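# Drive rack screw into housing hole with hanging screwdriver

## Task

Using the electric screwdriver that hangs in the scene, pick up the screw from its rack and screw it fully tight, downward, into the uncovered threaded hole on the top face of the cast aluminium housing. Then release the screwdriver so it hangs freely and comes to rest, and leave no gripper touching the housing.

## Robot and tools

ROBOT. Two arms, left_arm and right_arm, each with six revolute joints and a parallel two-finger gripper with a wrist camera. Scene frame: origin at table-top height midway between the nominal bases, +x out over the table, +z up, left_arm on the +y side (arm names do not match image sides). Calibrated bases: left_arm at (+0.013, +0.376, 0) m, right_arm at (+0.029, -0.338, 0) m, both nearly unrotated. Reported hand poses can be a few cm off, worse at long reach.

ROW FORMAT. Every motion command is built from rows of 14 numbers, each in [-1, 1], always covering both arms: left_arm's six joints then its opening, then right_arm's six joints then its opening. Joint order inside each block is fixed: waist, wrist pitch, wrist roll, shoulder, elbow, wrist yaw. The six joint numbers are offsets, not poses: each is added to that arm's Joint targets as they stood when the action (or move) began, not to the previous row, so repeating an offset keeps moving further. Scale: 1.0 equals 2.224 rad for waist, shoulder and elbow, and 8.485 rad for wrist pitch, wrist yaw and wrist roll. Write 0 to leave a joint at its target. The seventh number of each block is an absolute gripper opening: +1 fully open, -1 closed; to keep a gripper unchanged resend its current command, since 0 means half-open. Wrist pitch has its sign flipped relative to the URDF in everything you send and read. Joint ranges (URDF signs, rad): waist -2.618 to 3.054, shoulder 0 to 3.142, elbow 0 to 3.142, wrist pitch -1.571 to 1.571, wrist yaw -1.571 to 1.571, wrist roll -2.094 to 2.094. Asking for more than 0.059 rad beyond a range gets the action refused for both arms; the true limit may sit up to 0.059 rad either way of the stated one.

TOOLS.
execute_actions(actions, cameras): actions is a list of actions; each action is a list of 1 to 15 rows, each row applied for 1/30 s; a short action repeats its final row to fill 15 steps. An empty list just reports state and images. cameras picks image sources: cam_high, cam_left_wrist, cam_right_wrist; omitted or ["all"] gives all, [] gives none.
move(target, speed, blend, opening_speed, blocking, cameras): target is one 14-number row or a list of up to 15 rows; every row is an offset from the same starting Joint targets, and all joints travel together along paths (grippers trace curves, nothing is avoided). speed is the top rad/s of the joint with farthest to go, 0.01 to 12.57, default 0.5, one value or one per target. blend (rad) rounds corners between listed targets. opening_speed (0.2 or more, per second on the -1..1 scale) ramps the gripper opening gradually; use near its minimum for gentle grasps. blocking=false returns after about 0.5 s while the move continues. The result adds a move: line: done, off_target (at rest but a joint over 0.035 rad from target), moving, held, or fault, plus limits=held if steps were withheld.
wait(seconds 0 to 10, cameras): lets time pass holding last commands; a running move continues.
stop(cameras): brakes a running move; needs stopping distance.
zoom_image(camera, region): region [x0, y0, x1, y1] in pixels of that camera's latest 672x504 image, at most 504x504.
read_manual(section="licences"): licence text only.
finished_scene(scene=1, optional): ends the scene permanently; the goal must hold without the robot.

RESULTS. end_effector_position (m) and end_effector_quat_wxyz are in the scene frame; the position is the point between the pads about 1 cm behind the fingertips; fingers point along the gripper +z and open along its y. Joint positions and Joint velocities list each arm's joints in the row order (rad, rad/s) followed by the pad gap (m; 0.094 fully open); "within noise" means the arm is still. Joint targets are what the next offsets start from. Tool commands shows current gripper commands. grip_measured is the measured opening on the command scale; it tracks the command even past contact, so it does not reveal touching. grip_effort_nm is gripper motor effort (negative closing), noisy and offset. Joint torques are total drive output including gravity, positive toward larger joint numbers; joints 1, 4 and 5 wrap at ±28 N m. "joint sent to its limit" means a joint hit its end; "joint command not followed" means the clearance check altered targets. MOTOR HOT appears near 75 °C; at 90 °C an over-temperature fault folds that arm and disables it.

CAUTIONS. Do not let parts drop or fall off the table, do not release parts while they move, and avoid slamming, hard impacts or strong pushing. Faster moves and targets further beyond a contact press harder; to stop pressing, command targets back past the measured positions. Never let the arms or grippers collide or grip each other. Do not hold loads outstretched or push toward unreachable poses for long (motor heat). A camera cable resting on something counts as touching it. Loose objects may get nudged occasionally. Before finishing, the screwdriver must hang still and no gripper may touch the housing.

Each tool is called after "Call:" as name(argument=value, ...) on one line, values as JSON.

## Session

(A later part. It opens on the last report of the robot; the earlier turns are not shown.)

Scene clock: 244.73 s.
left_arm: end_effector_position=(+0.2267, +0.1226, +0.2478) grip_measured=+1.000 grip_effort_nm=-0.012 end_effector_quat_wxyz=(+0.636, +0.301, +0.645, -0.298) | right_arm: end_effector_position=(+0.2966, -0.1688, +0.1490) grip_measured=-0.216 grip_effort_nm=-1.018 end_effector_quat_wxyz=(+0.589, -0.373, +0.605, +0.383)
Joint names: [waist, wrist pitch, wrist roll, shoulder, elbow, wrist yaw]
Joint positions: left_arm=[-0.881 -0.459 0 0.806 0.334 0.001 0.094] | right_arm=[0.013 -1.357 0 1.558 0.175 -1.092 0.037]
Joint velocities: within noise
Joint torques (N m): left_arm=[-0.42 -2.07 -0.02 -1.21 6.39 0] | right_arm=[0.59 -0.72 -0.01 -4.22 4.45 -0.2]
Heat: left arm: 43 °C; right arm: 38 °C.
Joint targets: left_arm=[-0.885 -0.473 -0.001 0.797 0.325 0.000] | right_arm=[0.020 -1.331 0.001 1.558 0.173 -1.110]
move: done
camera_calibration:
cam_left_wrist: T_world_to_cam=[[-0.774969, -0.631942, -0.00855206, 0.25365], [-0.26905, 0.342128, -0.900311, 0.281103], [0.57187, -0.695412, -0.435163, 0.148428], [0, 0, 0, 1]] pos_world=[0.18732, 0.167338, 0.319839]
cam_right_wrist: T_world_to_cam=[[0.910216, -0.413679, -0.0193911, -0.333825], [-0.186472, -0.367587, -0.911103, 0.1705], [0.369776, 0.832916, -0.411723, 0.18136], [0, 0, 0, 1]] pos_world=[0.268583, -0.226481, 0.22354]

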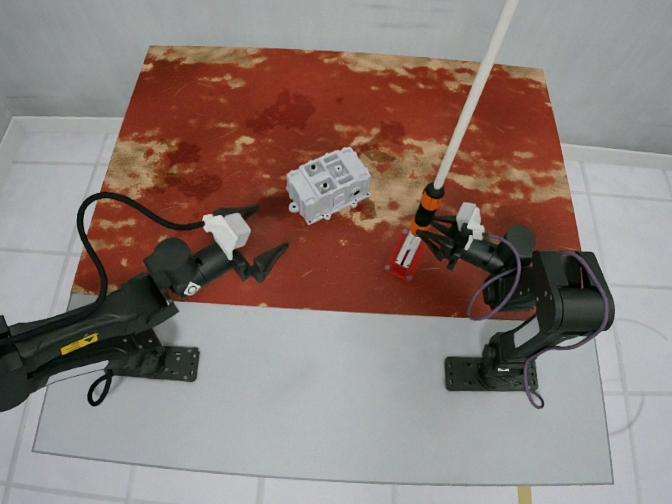

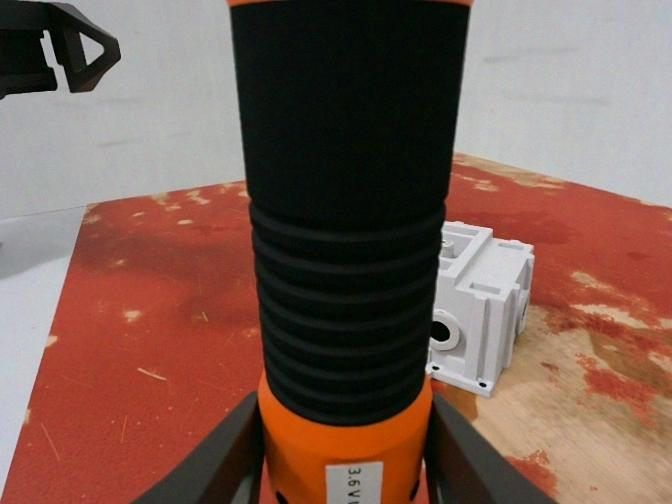

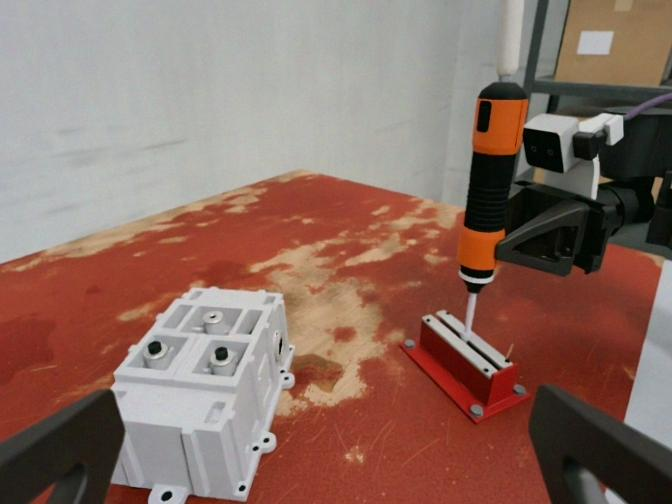

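Call:
move(target=[[0,0,0,0,0,0,1,0.0036,0.0107,0,-0.0333,0.0234,0,-0.5],[0,0,0,0,0,0,1,0.0013,-0.004,0,0.0166,0.0,0,-0.5]], speed=0.1)

Call:
zoom_image(camera="cam_right_wrist", region=[430, 270, 510, 350])

Call:
zoom_image(camera="cam_high", region=[380, 210, 440, 280])

Scene clock: 263.57 s.
left_arm: end_effector_position=(+0.2267, +0.1226, +0.2478) grip_measured=+1.000 grip_effort_nm=-0.012 end_effector_quat_wxyz=(+0.636, +0.301, +0.645, -0.298) | right_arm: end_effector_position=(+0.3004, -0.1665, +0.1567) grip_measured=-0.216 grip_effort_nm=-1.018 end_effector_quat_wxyz=(+0.601, -0.384, +0.591, +0.379)
Joint names: [waist, wrist pitch, wrist roll, shoulder, elbow, wrist yaw]
Joint positions: left_arm=[-0.881 -0.459 0 0.806 0.334 0.001 0.094] | right_arm=[0.02 -1.392 0.002 1.571 0.197 -1.095 0.037]
Joint velocities: within noise
Joint torques (N m): left_arm=[-0.42 -2.07 -0.01 -1.2 6.37 0] | right_arm=[0.35 -0.68 -0.06 -2.43 2.96 -0.13]
Heat: left arm: 43 °C; right arm: 38 °C.
Joint targets: left_arm=[-0.885 -0.473 -0.001 0.797 0.325 0.000] | right_arm=[0.023 -1.365 0.000 1.595 0.173 -1.110]
move: done
camera_calibration:
cam_left_wrist: T_world_to_cam=[[-0.774969, -0.631942, -0.00855206, 0.25365], [-0.26905, 0.342128, -0.900311, 0.281103], [0.57187, -0.695412, -0.435163, 0.148428], [0, 0, 0, 1]] pos_world=[0.18732, 0.167338, 0.319839]
cam_right_wrist: T_world_to_cam=[[0.914319, -0.404596, 0.0179927, -0.341769], [-0.144265, -0.366885, -0.919012, 0.167794], [0.37843, 0.837674, -0.393819, 0.176534], [0, 0, 0, 1]] pos_world=[0.269887, -0.224595, 0.229877]

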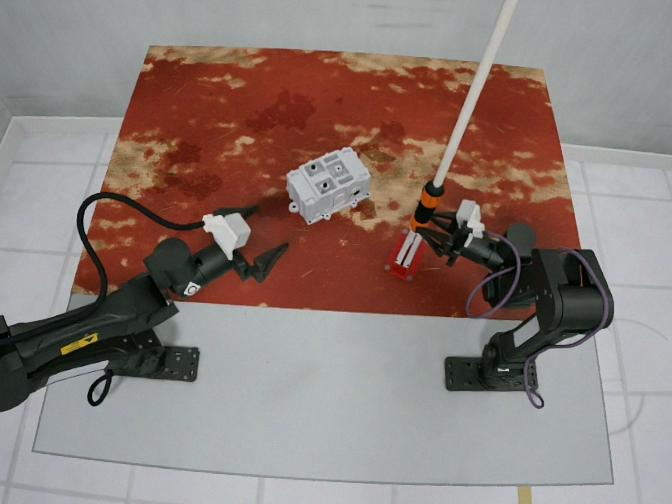

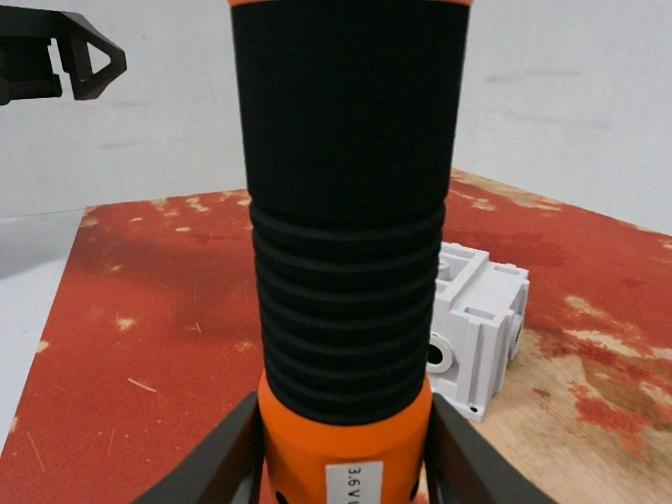

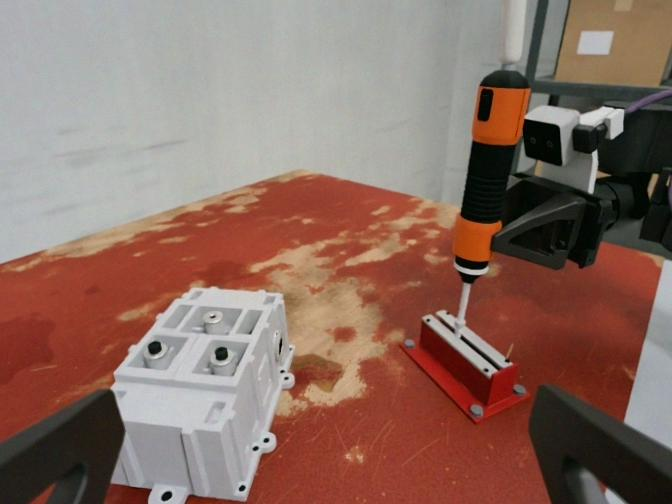

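Scaled by 6.300 from the camera's 672x504 image, which has a finer 960x720 frame.

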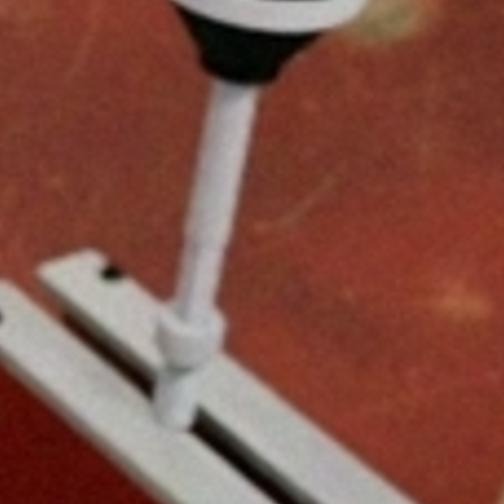

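Scaled by 7.200 from the camera's 672x504 image, which has a finer 960x720 frame.

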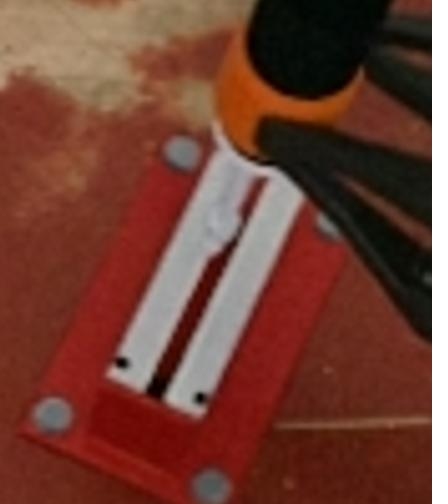

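Call:
move(target=[[0,0,0,0,0,0,1,0,0.0408,0,-0.1281,0.0526,0,-0.5],[0,0,0,0,0,0,1,0,0.0884,0,-0.2302,0.129,0,-0.5]], speed=0.25, blend=0.05)

Call:
zoom_image(camera="cam_right_wrist", region=[400, 100, 520, 220])

Scene clock: 277.00 s.
left_arm: end_effector_position=(+0.2267, +0.1226, +0.2478) grip_measured=+1.000 grip_effort_nm=-0.012 end_effector_quat_wxyz=(+0.636, +0.301, +0.645, -0.298) | right_arm: end_effector_position=(+0.3034, -0.1664, +0.2443) grip_measured=-0.216 grip_effort_nm=-1.018 end_effector_quat_wxyz=(+0.584, -0.374, +0.607, +0.388)
Joint names: [waist, wrist pitch, wrist roll, shoulder, elbow, wrist yaw]
Joint positions: left_arm=[-0.881 -0.459 0 0.806 0.334 0.001 0.094] | right_arm=[0.02 -0.632 0.003 1.099 0.433 -1.095 0.037]
Joint velocities: within noise
Joint torques (N m): left_arm=[-0.42 -2.06 -0.02 -1.18 6.39 0] | right_arm=[0.21 -0.81 -0.06 -4.15 9.21 -0.19]
Heat: left arm: 43 °C; right arm: 37 °C.
Joint targets: left_arm=[-0.885 -0.473 -0.001 0.797 0.325 0.000] | right_arm=[0.023 -0.614 0.001 1.083 0.460 -1.110]
move: done
camera_calibration:
cam_left_wrist: T_world_to_cam=[[-0.774969, -0.631942, -0.00855206, 0.25365], [-0.26905, 0.342128, -0.900311, 0.281103], [0.57187, -0.695412, -0.435163, 0.148428], [0, 0, 0, 1]] pos_world=[0.18732, 0.167338, 0.319839]
cam_right_wrist: T_world_to_cam=[[0.914017, -0.404621, -0.0292464, -0.334443], [-0.192383, -0.368855, -0.90936, 0.260615], [0.357158, 0.836796, -0.414982, 0.221323], [0, 0, 0, 1]] pos_world=[0.276778, -0.224396, 0.319056]

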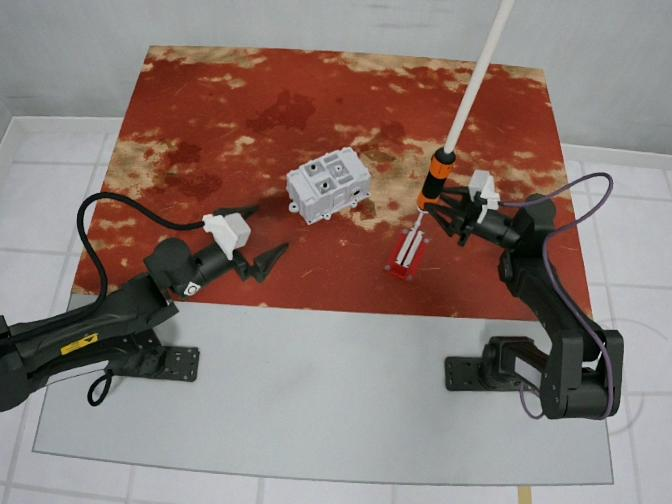

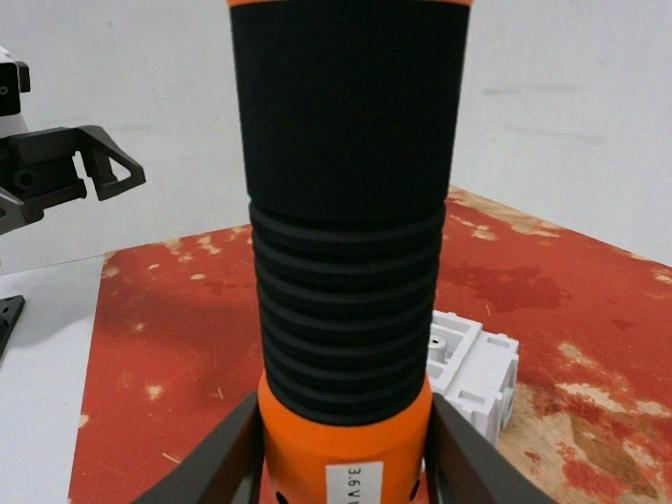

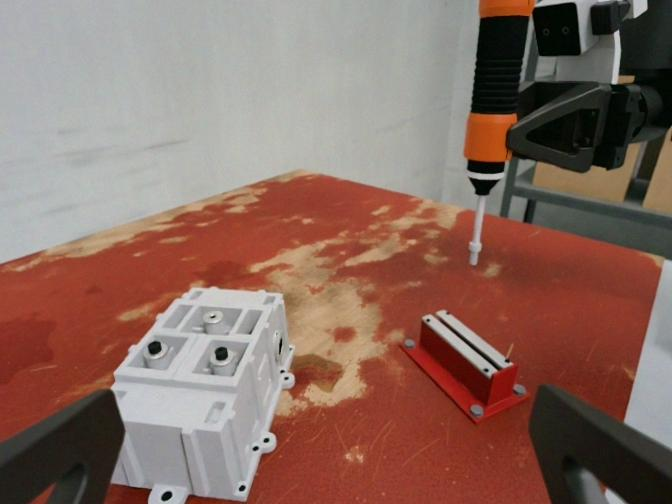

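Scaled by 4.200 from the camera's 672x504 image, which has a finer 960x720 frame.

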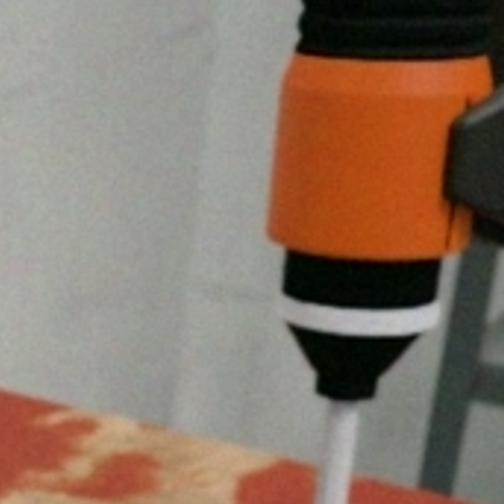

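Call:
move(target=[0,0,0,0,0,0,1,0.1844,-0.0087,0,0.3781,0.3471,0.0486,-0.5], speed=0.35)

Call:
zoom_image(camera="cam_right_wrist", region=[130, 170, 300, 350])

Call:
zoom_image(camera="cam_high", region=[290, 100, 400, 210])

Scene clock: 302.00 s.
left_arm: end_effector_position=(+0.2267, +0.1226, +0.2478) grip_measured=+1.000 grip_effort_nm=-0.007 end_effector_quat_wxyz=(+0.636, +0.301, +0.645, -0.298) | right_arm: end_effector_position=(+0.4611, +0.0010, +0.2599) grip_measured=-0.216 grip_effort_nm=-1.018 end_effector_quat_wxyz=(+0.594, -0.386, +0.591, +0.387)
Joint names: [waist, wrist pitch, wrist roll, shoulder, elbow, wrist yaw]
Joint positions: left_arm=[-0.881 -0.459 0 0.806 0.334 0.001 0.094] | right_arm=[0.428 -0.697 0.003 1.893 1.201 -0.705 0.037]
Joint velocities: within noise
Joint torques (N m): left_arm=[-0.42 -2.07 -0.01 -1.18 6.37 0] | right_arm=[0.39 -1.05 -0.05 -8.28 9.72 0.06]
Heat: left arm: 43 °C; right arm: 39 °C.
Joint targets: left_arm=[-0.885 -0.473 -0.001 0.797 0.325 0.000] | right_arm=[0.433 -0.688 0.001 1.924 1.232 -0.697]
move: done
camera_calibration:
cam_left_wrist: T_world_to_cam=[[-0.774969, -0.631942, -0.00855206, 0.25365], [-0.26905, 0.342128, -0.900311, 0.281103], [0.57187, -0.695412, -0.435163, 0.148428], [0, 0, 0, 1]] pos_world=[0.18732, 0.167338, 0.319839]
cam_right_wrist: T_world_to_cam=[[0.921425, -0.388521, 0.00513943, -0.422727], [-0.150114, -0.368151, -0.917568, 0.349509], [0.358387, 0.844699, -0.397546, 0.0262287], [0, 0, 0, 1]] pos_world=[0.432578, -0.0577217, 0.333298]

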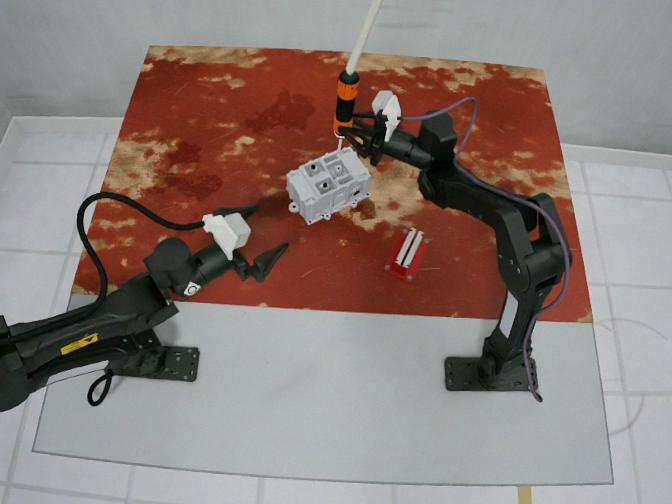

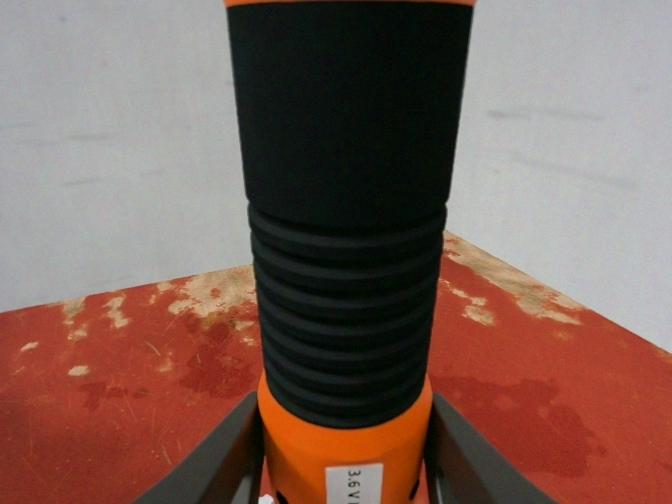

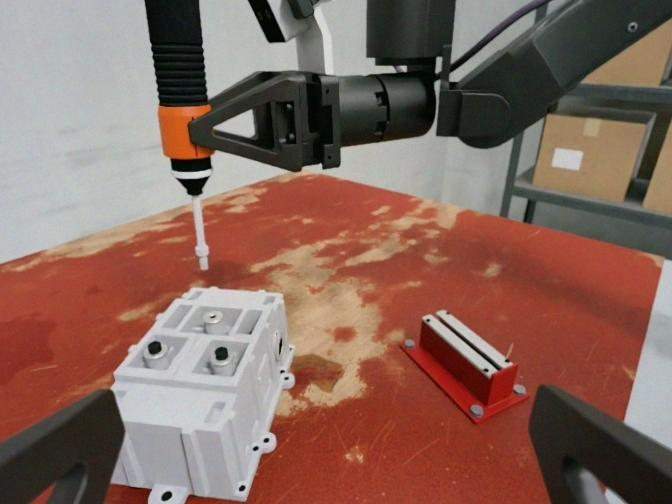

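Scaled by 2.800 from the camera's 672x504 image, which has a finer 960x720 frame.

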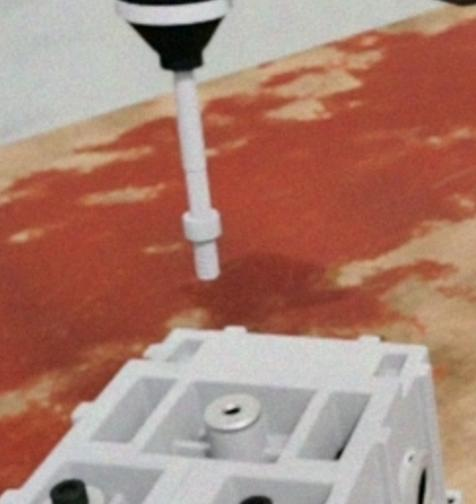

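Scaled by 4.582 from the camera's 672x504 image, which has a finer 960x720 frame.

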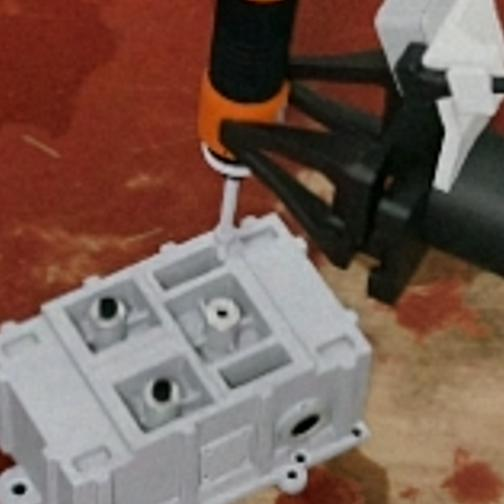

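Call:
move(target=[0,0,0,0,0,0,1,0.0058,-0.0002,-0.0055,0.0189,-0.0142,0.0015,-0.5], speed=0.1)

Call:
zoom_image(camera="cam_right_wrist", region=[170, 200, 270, 340])

Call:
zoom_image(camera="cam_high", region=[300, 110, 380, 190])

Scene clock: 358.13 s.
left_arm: end_effector_position=(+0.2267, +0.1226, +0.2478) grip_measured=+1.000 grip_effort_nm=-0.007 end_effector_quat_wxyz=(+0.636, +0.301, +0.645, -0.298) | right_arm: end_effector_position=(+0.4641, +0.0069, +0.2405) grip_measured=-0.216 grip_effort_nm=-1.013 end_effector_quat_wxyz=(+0.589, -0.395, +0.595, +0.377)
Joint names: [waist, wrist pitch, wrist roll, shoulder, elbow, wrist yaw]
Joint positions: left_arm=[-0.881 -0.459 0 0.806 0.334 0.001 0.094] | right_arm=[0.438 -0.703 -0.035 1.933 1.201 -0.694 0.037]
Joint velocities: within noise
Joint torques (N m): left_arm=[-0.43 -2.07 -0.02 -1.2 6.38 -0.01] | right_arm=[0.72 -1.01 -0.12 -8.31 7.13 0.06]
Heat: left arm: 43 °C; right arm: 42 °C.
Joint targets: left_arm=[-0.885 -0.473 -0.001 0.797 0.325 0.000] | right_arm=[0.446 -0.690 -0.046 1.966 1.200 -0.685]
move: done
camera_calibration:
cam_left_wrist: T_world_to_cam=[[-0.774969, -0.631942, -0.00855206, 0.25365], [-0.26905, 0.342128, -0.900311, 0.281103], [0.57187, -0.695412, -0.435163, 0.148428], [0, 0, 0, 1]] pos_world=[0.18732, 0.167338, 0.319839]
cam_right_wrist: T_world_to_cam=[[0.921214, -0.388493, 0.0209507, -0.426743], [-0.146201, -0.395576, -0.906722, 0.330084], [0.360543, 0.832222, -0.421208, 0.0172], [0, 0, 0, 1]] pos_world=[0.435179, -0.0495274, 0.31548]

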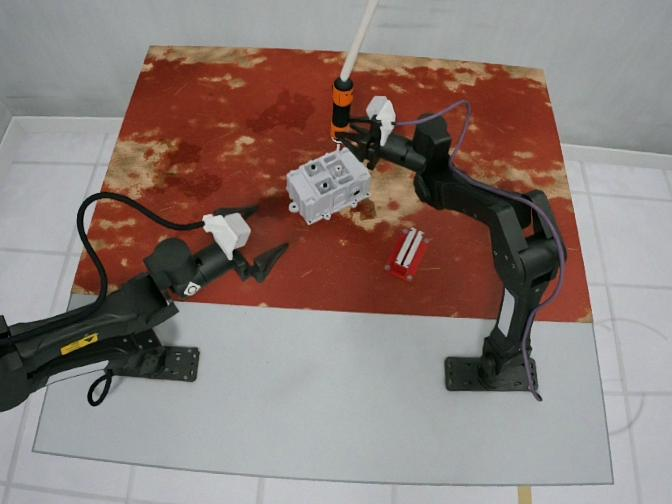

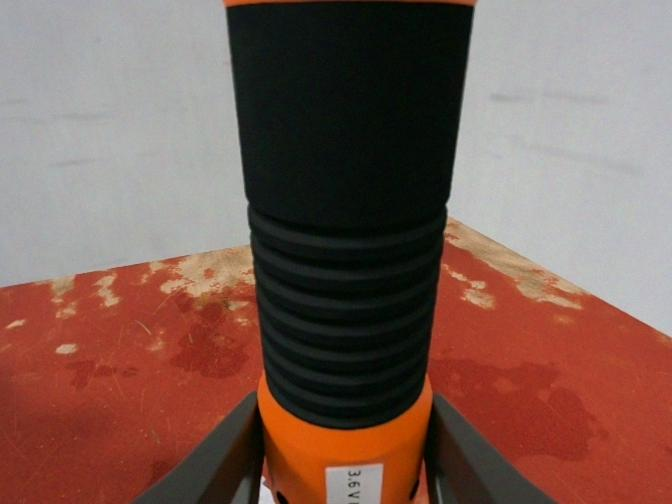

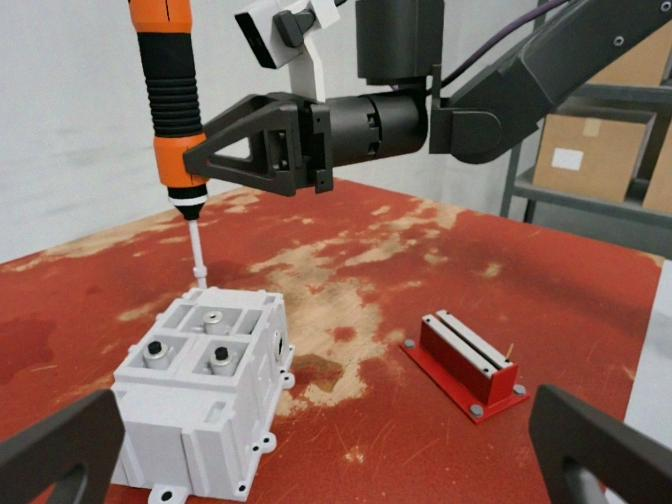

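Scaled by 3.600 from the camera's 672x504 image, which has a finer 960x720 frame.

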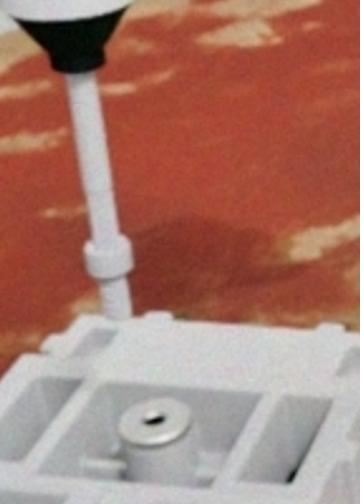

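Scaled by 6.300 from the camera's 672x504 image, which has a finer 960x720 frame.

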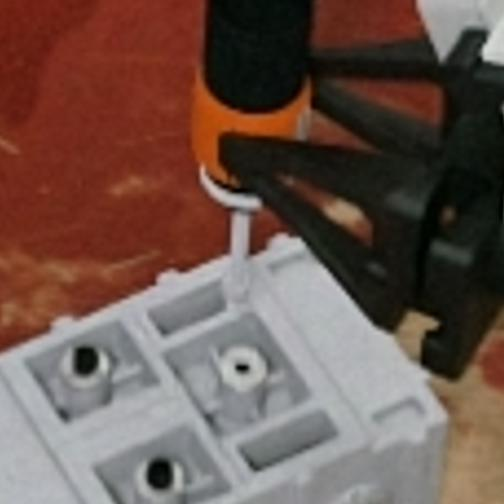

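Call:
move(target=[0,0,0,0,0,0,1,0.003,-0.0078,0,0.004,-0.029,0.0005,-0.5], speed=0.1)

Call:
zoom_image(camera="cam_right_wrist", region=[180, 240, 260, 340])

Call:
zoom_image(camera="cam_high", region=[310, 130, 370, 190])

Scene clock: 377.80 s.
left_arm: end_effector_position=(+0.2267, +0.1226, +0.2478) grip_measured=+1.000 grip_effort_nm=-0.012 end_effector_quat_wxyz=(+0.636, +0.301, +0.645, -0.298) | right_arm: end_effector_position=(+0.4590, +0.0072, +0.2316) grip_measured=-0.216 grip_effort_nm=-1.018 end_effector_quat_wxyz=(+0.594, -0.397, +0.590, +0.376)
Joint names: [waist, wrist pitch, wrist roll, shoulder, elbow, wrist yaw]
Joint positions: left_arm=[-0.881 -0.459 0 0.806 0.334 0.001 0.094] | right_arm=[0.444 -0.767 -0.036 1.941 1.158 -0.689 0.037]
Joint velocities: within noise
Joint torques (N m): left_arm=[-0.44 -2.08 -0.01 -1.21 6.37 0] | right_arm=[0.81 -1.01 -0.15 -8.16 5.5 0.09]
Heat: left arm: 43 °C; right arm: 40 °C.
Joint targets: left_arm=[-0.885 -0.473 -0.001 0.797 0.325 0.000] | right_arm=[0.453 -0.756 -0.046 1.974 1.136 -0.680]
move: done
camera_calibration:
cam_left_wrist: T_world_to_cam=[[-0.774969, -0.631942, -0.00855206, 0.25365], [-0.26905, 0.342128, -0.900311, 0.281103], [0.57187, -0.695412, -0.435163, 0.148428], [0, 0, 0, 1]] pos_world=[0.18732, 0.167338, 0.319839]
cam_right_wrist: T_world_to_cam=[[0.921316, -0.387593, 0.030793, -0.424143], [-0.133884, -0.390602, -0.910772, 0.316568], [0.365036, 0.834986, -0.41176, 0.0108806], [0, 0, 0, 1]] pos_world=[0.429181, -0.0498279, 0.305862]

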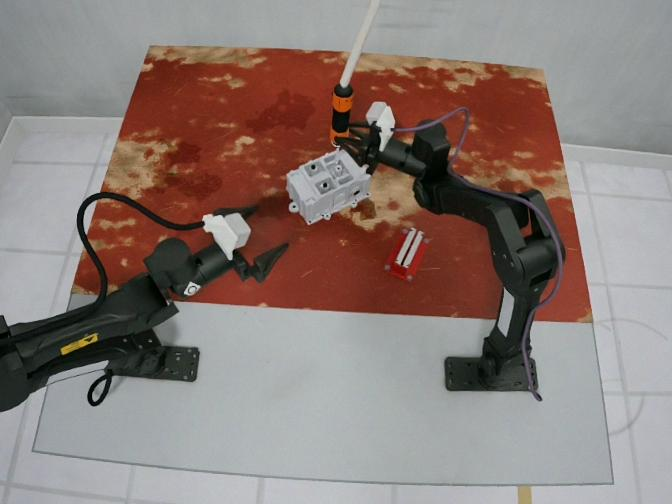

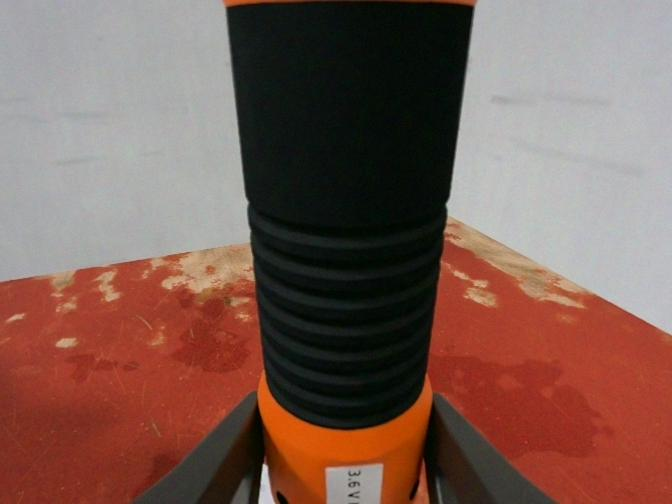

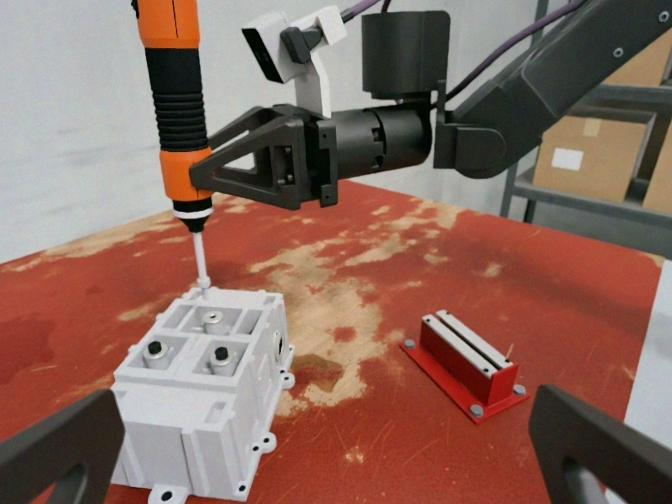

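Scaled by 5.040 from the camera's 672x504 image, which has a finer 960x720 frame.

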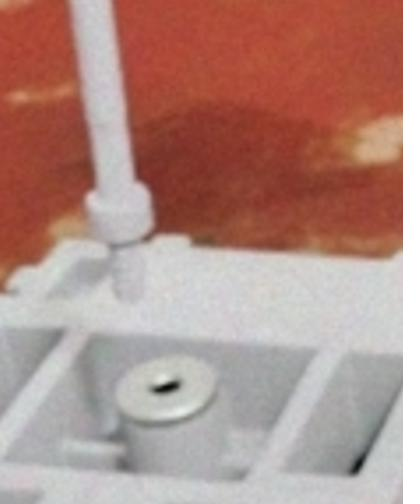

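Scaled by 8.400 from the camera's 672x504 image, which has a finer 960x720 frame.

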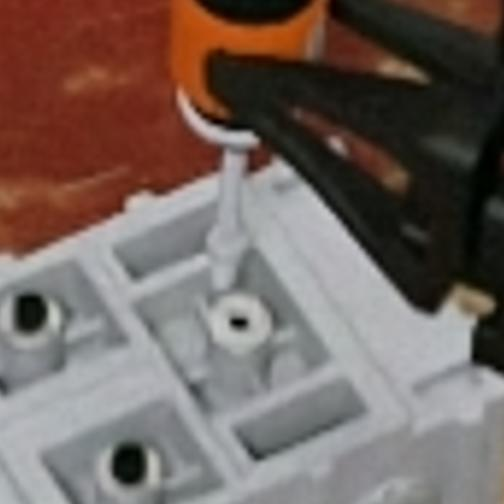

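Call:
move(target=[0,0,0,0,0,0,1,-0.0099,-0.0028,0,0.0056,-0.0121,-0.0035,-0.5], speed=0.1)

Call:
zoom_image(camera="cam_right_wrist", region=[180, 250, 250, 340])

Call:
zoom_image(camera="cam_high", region=[310, 140, 360, 190])

Scene clock: 401.60 s.
left_arm: end_effector_position=(+0.2267, +0.1226, +0.2478) grip_measured=+1.000 grip_effort_nm=-0.007 end_effector_quat_wxyz=(+0.636, +0.301, +0.645, -0.298) | right_arm: end_effector_position=(+0.4595, +0.0017, +0.2191) grip_measured=-0.216 grip_effort_nm=-1.018 end_effector_quat_wxyz=(+0.589, -0.395, +0.596, +0.376)
Joint names: [waist, wrist pitch, wrist roll, shoulder, elbow, wrist yaw]
Joint positions: left_arm=[-0.881 -0.459 0 0.806 0.334 0.001 0.094] | right_arm=[0.432 -0.793 -0.036 1.953 1.131 -0.698 0.037]
Joint velocities: within noise
Joint torques (N m): left_arm=[-0.4 -2.06 -0.02 -1.2 6.38 0] | right_arm=[0.08 -1.02 -0.15 -7.99 5.33 -0.14]
Heat: left arm: 43 °C; right arm: 41 °C.
Joint targets: left_arm=[-0.885 -0.473 -0.001 0.797 0.325 0.000] | right_arm=[0.431 -0.780 -0.046 1.987 1.109 -0.710]
move: done
camera_calibration:
cam_left_wrist: T_world_to_cam=[[-0.774969, -0.631942, -0.00855206, 0.25365], [-0.26905, 0.342128, -0.900311, 0.281103], [0.57187, -0.695412, -0.435163, 0.148428], [0, 0, 0, 1]] pos_world=[0.18732, 0.167338, 0.319839]
cam_right_wrist: T_world_to_cam=[[0.920457, -0.390261, 0.0213577, -0.423877], [-0.146712, -0.395645, -0.906609, 0.30821], [0.362264, 0.831361, -0.42143, 0.0135246], [0, 0, 0, 1]] pos_world=[0.430479, -0.0547246, 0.294179]

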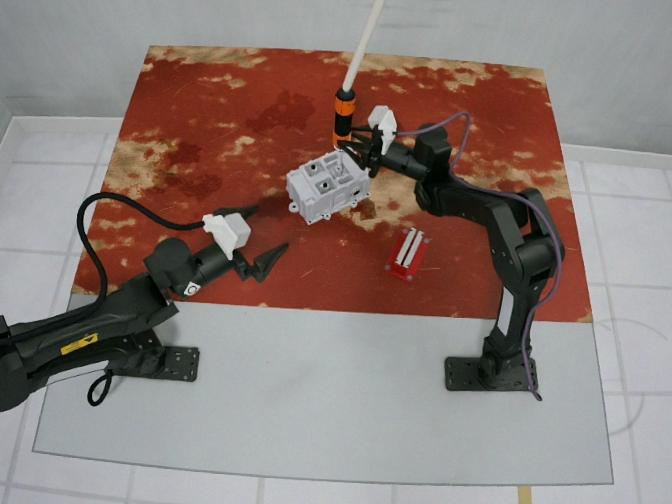

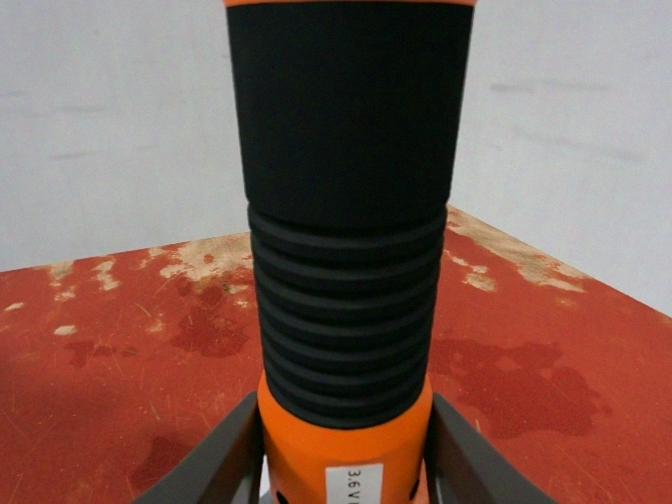

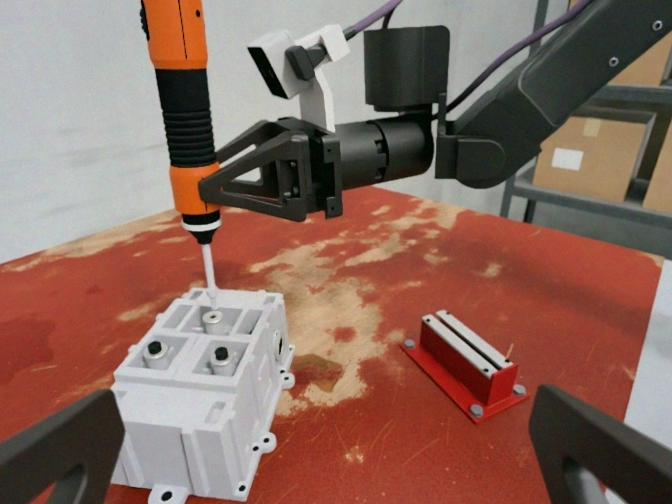

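Scaled by 5.600 from the camera's 672x504 image, which has a finer 960x720 frame.

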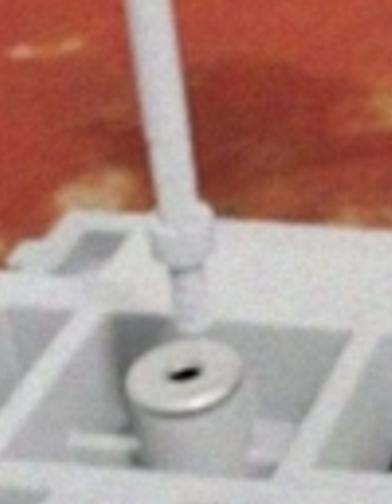

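Scaled by 10.080 from the camera's 672x504 image, which has a finer 960x720 frame.

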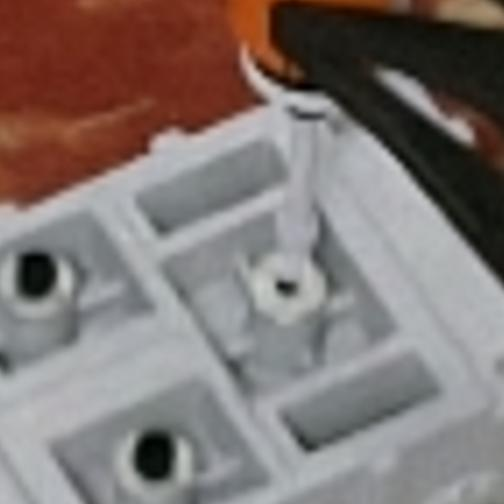

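Call:
move(target=[0,0,0,0,0,0,1,0.0049,-0.0028,0,0.0099,-0.0004,0,-0.5], speed=0.1)

Call:
zoom_image(camera="cam_right_wrist", region=[180, 250, 250, 340])

Call:
zoom_image(camera="cam_high", region=[310, 140, 360, 190])

Scene clock: 424.97 s.
left_arm: end_effector_position=(+0.2267, +0.1226, +0.2478) grip_measured=+1.000 grip_effort_nm=-0.007 end_effector_quat_wxyz=(+0.636, +0.301, +0.645, -0.298) | right_arm: end_effector_position=(+0.4613, +0.0027, +0.2132) grip_measured=-0.216 grip_effort_nm=-1.018 end_effector_quat_wxyz=(+0.590, -0.395, +0.595, +0.376)
Joint names: [waist, wrist pitch, wrist roll, shoulder, elbow, wrist yaw]
Joint positions: left_arm=[-0.881 -0.459 0 0.806 0.334 0.001 0.094] | right_arm=[0.432 -0.817 -0.036 1.974 1.131 -0.699 0.037]
Joint velocities: within noise
Joint torques (N m): left_arm=[-0.42 -2.06 -0.02 -1.18 6.38 -0.01] | right_arm=[0.73 -1 -0.18 -8.13 5.27 -0.12]
Heat: left arm: 43 °C; right arm: 41 °C.
Joint targets: left_arm=[-0.885 -0.473 -0.001 0.797 0.325 0.000] | right_arm=[0.442 -0.804 -0.046 2.009 1.108 -0.710]
move: done
camera_calibration:
cam_left_wrist: T_world_to_cam=[[-0.774969, -0.631942, -0.00855206, 0.25365], [-0.26905, 0.342128, -0.900311, 0.281103], [0.57187, -0.695412, -0.435163, 0.148428], [0, 0, 0, 1]] pos_world=[0.18732, 0.167338, 0.319839]
cam_right_wrist: T_world_to_cam=[[0.920716, -0.389534, 0.0233474, -0.425515], [-0.143904, -0.394532, -0.907544, 0.302383], [0.36273, 0.832231, -0.419307, 0.00885909], [0, 0, 0, 1]] pos_world=[0.43208, -0.0538255, 0.288076]

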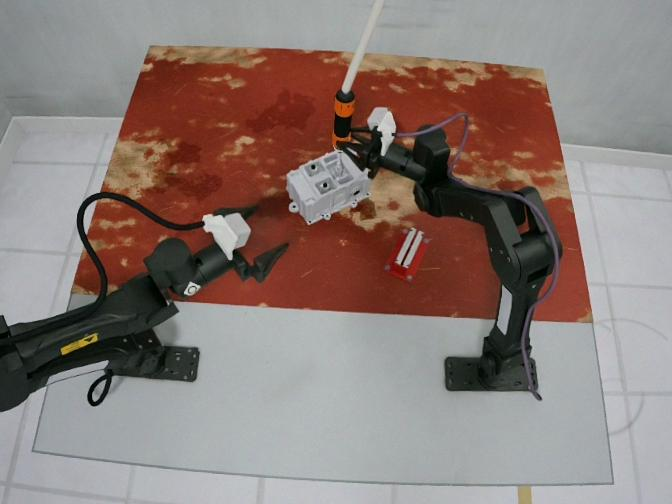

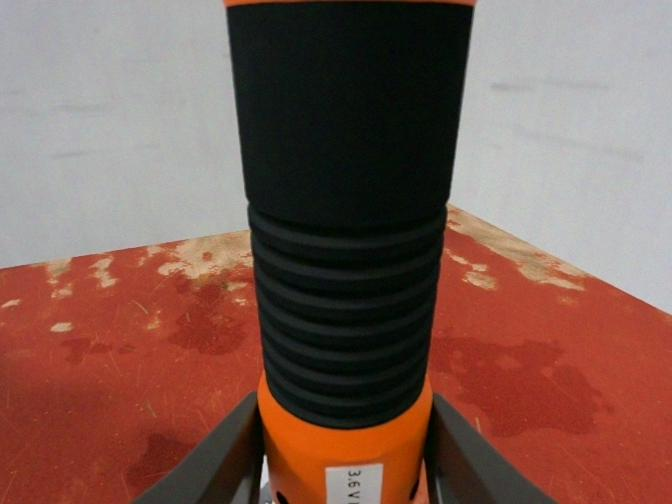

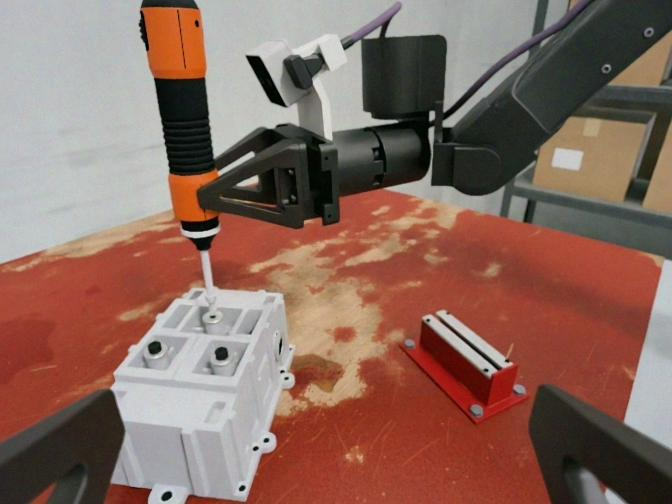

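Scaled by 5.600 from the camera's 672x504 image, which has a finer 960x720 frame.

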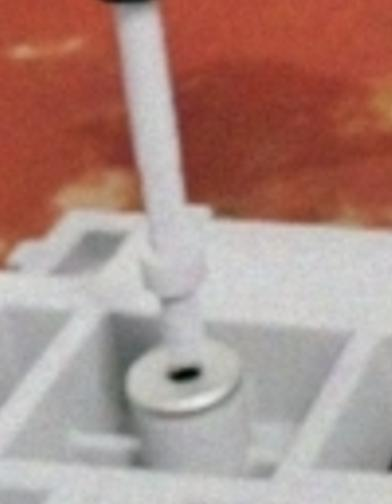

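Scaled by 10.080 from the camera's 672x504 image, which has a finer 960x720 frame.

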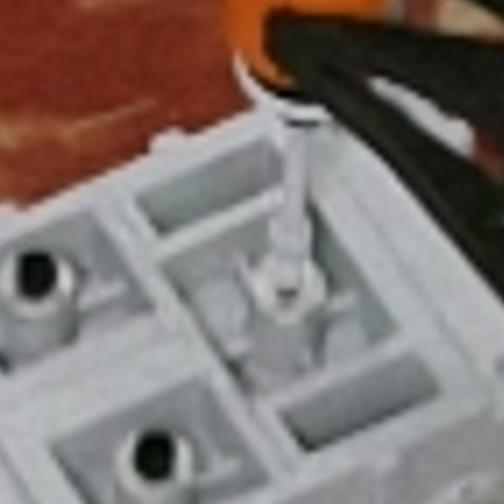

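Call:
move(target=[0,0,0,0,0,0,1,0.0018,-0.0027,0,0.0057,-0.0047,0,-0.5], speed=0.1)

Call:
zoom_image(camera="cam_right_wrist", region=[180, 250, 250, 340])

Call:
zoom_image(camera="cam_high", region=[310, 140, 360, 190])

Scene clock: 438.30 s.
left_arm: end_effector_position=(+0.2267, +0.1226, +0.2478) grip_measured=+1.000 grip_effort_nm=0.002 end_effector_quat_wxyz=(+0.636, +0.301, +0.645, -0.298) | right_arm: end_effector_position=(+0.4594, +0.0045, +0.2086) grip_measured=-0.216 grip_effort_nm=-1.018 end_effector_quat_wxyz=(+0.591, -0.397, +0.592, +0.377)
Joint names: [waist, wrist pitch, wrist roll, shoulder, elbow, wrist yaw]
Joint positions: left_arm=[-0.881 -0.459 0 0.806 0.334 0.001 0.094] | right_arm=[0.437 -0.842 -0.036 1.985 1.121 -0.699 0.037]
Joint velocities: within noise
Joint torques (N m): left_arm=[-0.39 -2.07 -0.02 -1.21 6.35 0] | right_arm=[0.7 -0.96 -0.11 -8.06 5.23 -0.13]
Heat: left arm: 43 °C; right arm: 41 °C.
Joint targets: left_arm=[-0.885 -0.473 -0.001 0.797 0.325 0.000] | right_arm=[0.446 -0.827 -0.046 2.022 1.097 -0.710]
move: off_target (right_arm); right_arm: the shoulder is farthest, 0.037 rad from its target
camera_calibration:
cam_left_wrist: T_world_to_cam=[[-0.774969, -0.631942, -0.00855206, 0.25365], [-0.26905, 0.342128, -0.900311, 0.281103], [0.57187, -0.695412, -0.435163, 0.148428], [0, 0, 0, 1]] pos_world=[0.18732, 0.167338, 0.319839]
cam_right_wrist: T_world_to_cam=[[0.922511, -0.385059, 0.0265047, -0.424465], [-0.138209, -0.393671, -0.908802, 0.296328], [0.360377, 0.834717, -0.416384, 0.00652221], [0, 0, 0, 1]] pos_world=[0.430179, -0.0522326, 0.28327]

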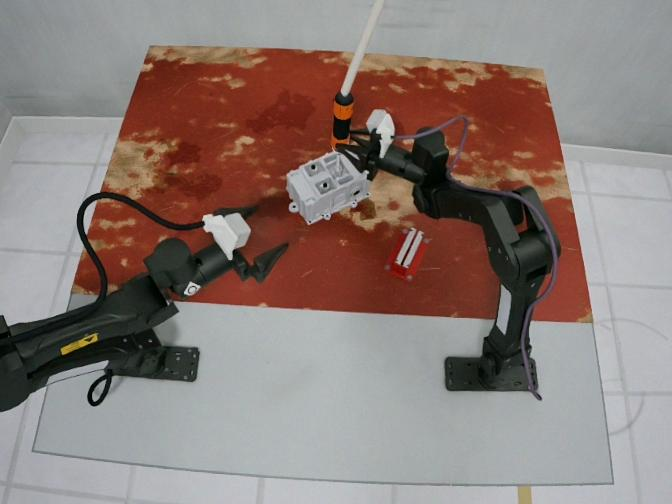

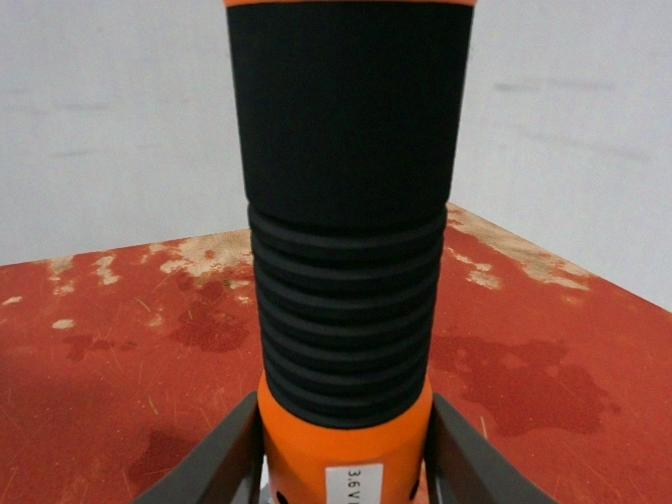

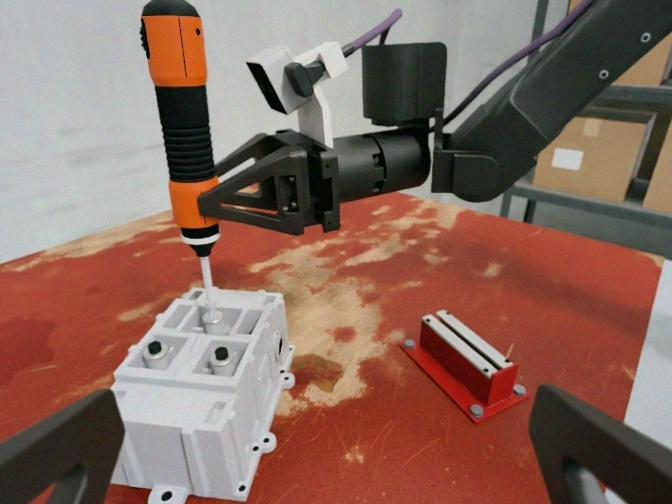

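Scaled by 5.600 from the camera's 672x504 image, which has a finer 960x720 frame.

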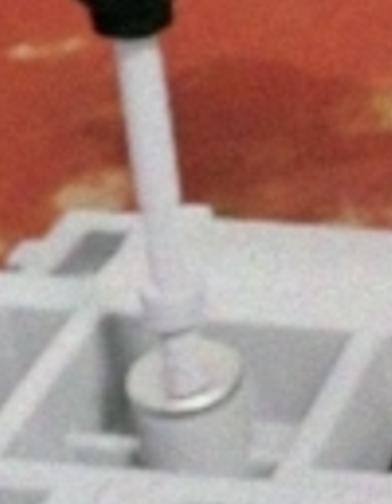

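Scaled by 10.080 from the camera's 672x504 image, which has a finer 960x720 frame.

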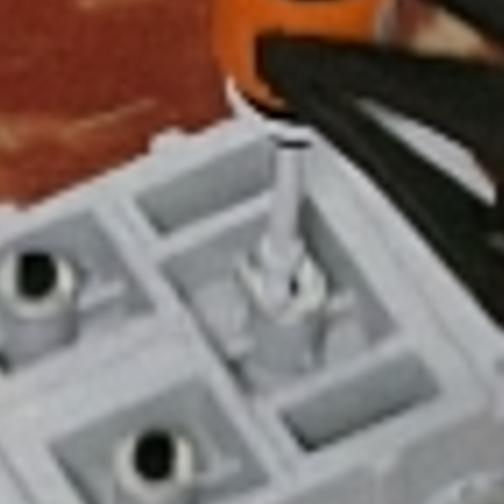

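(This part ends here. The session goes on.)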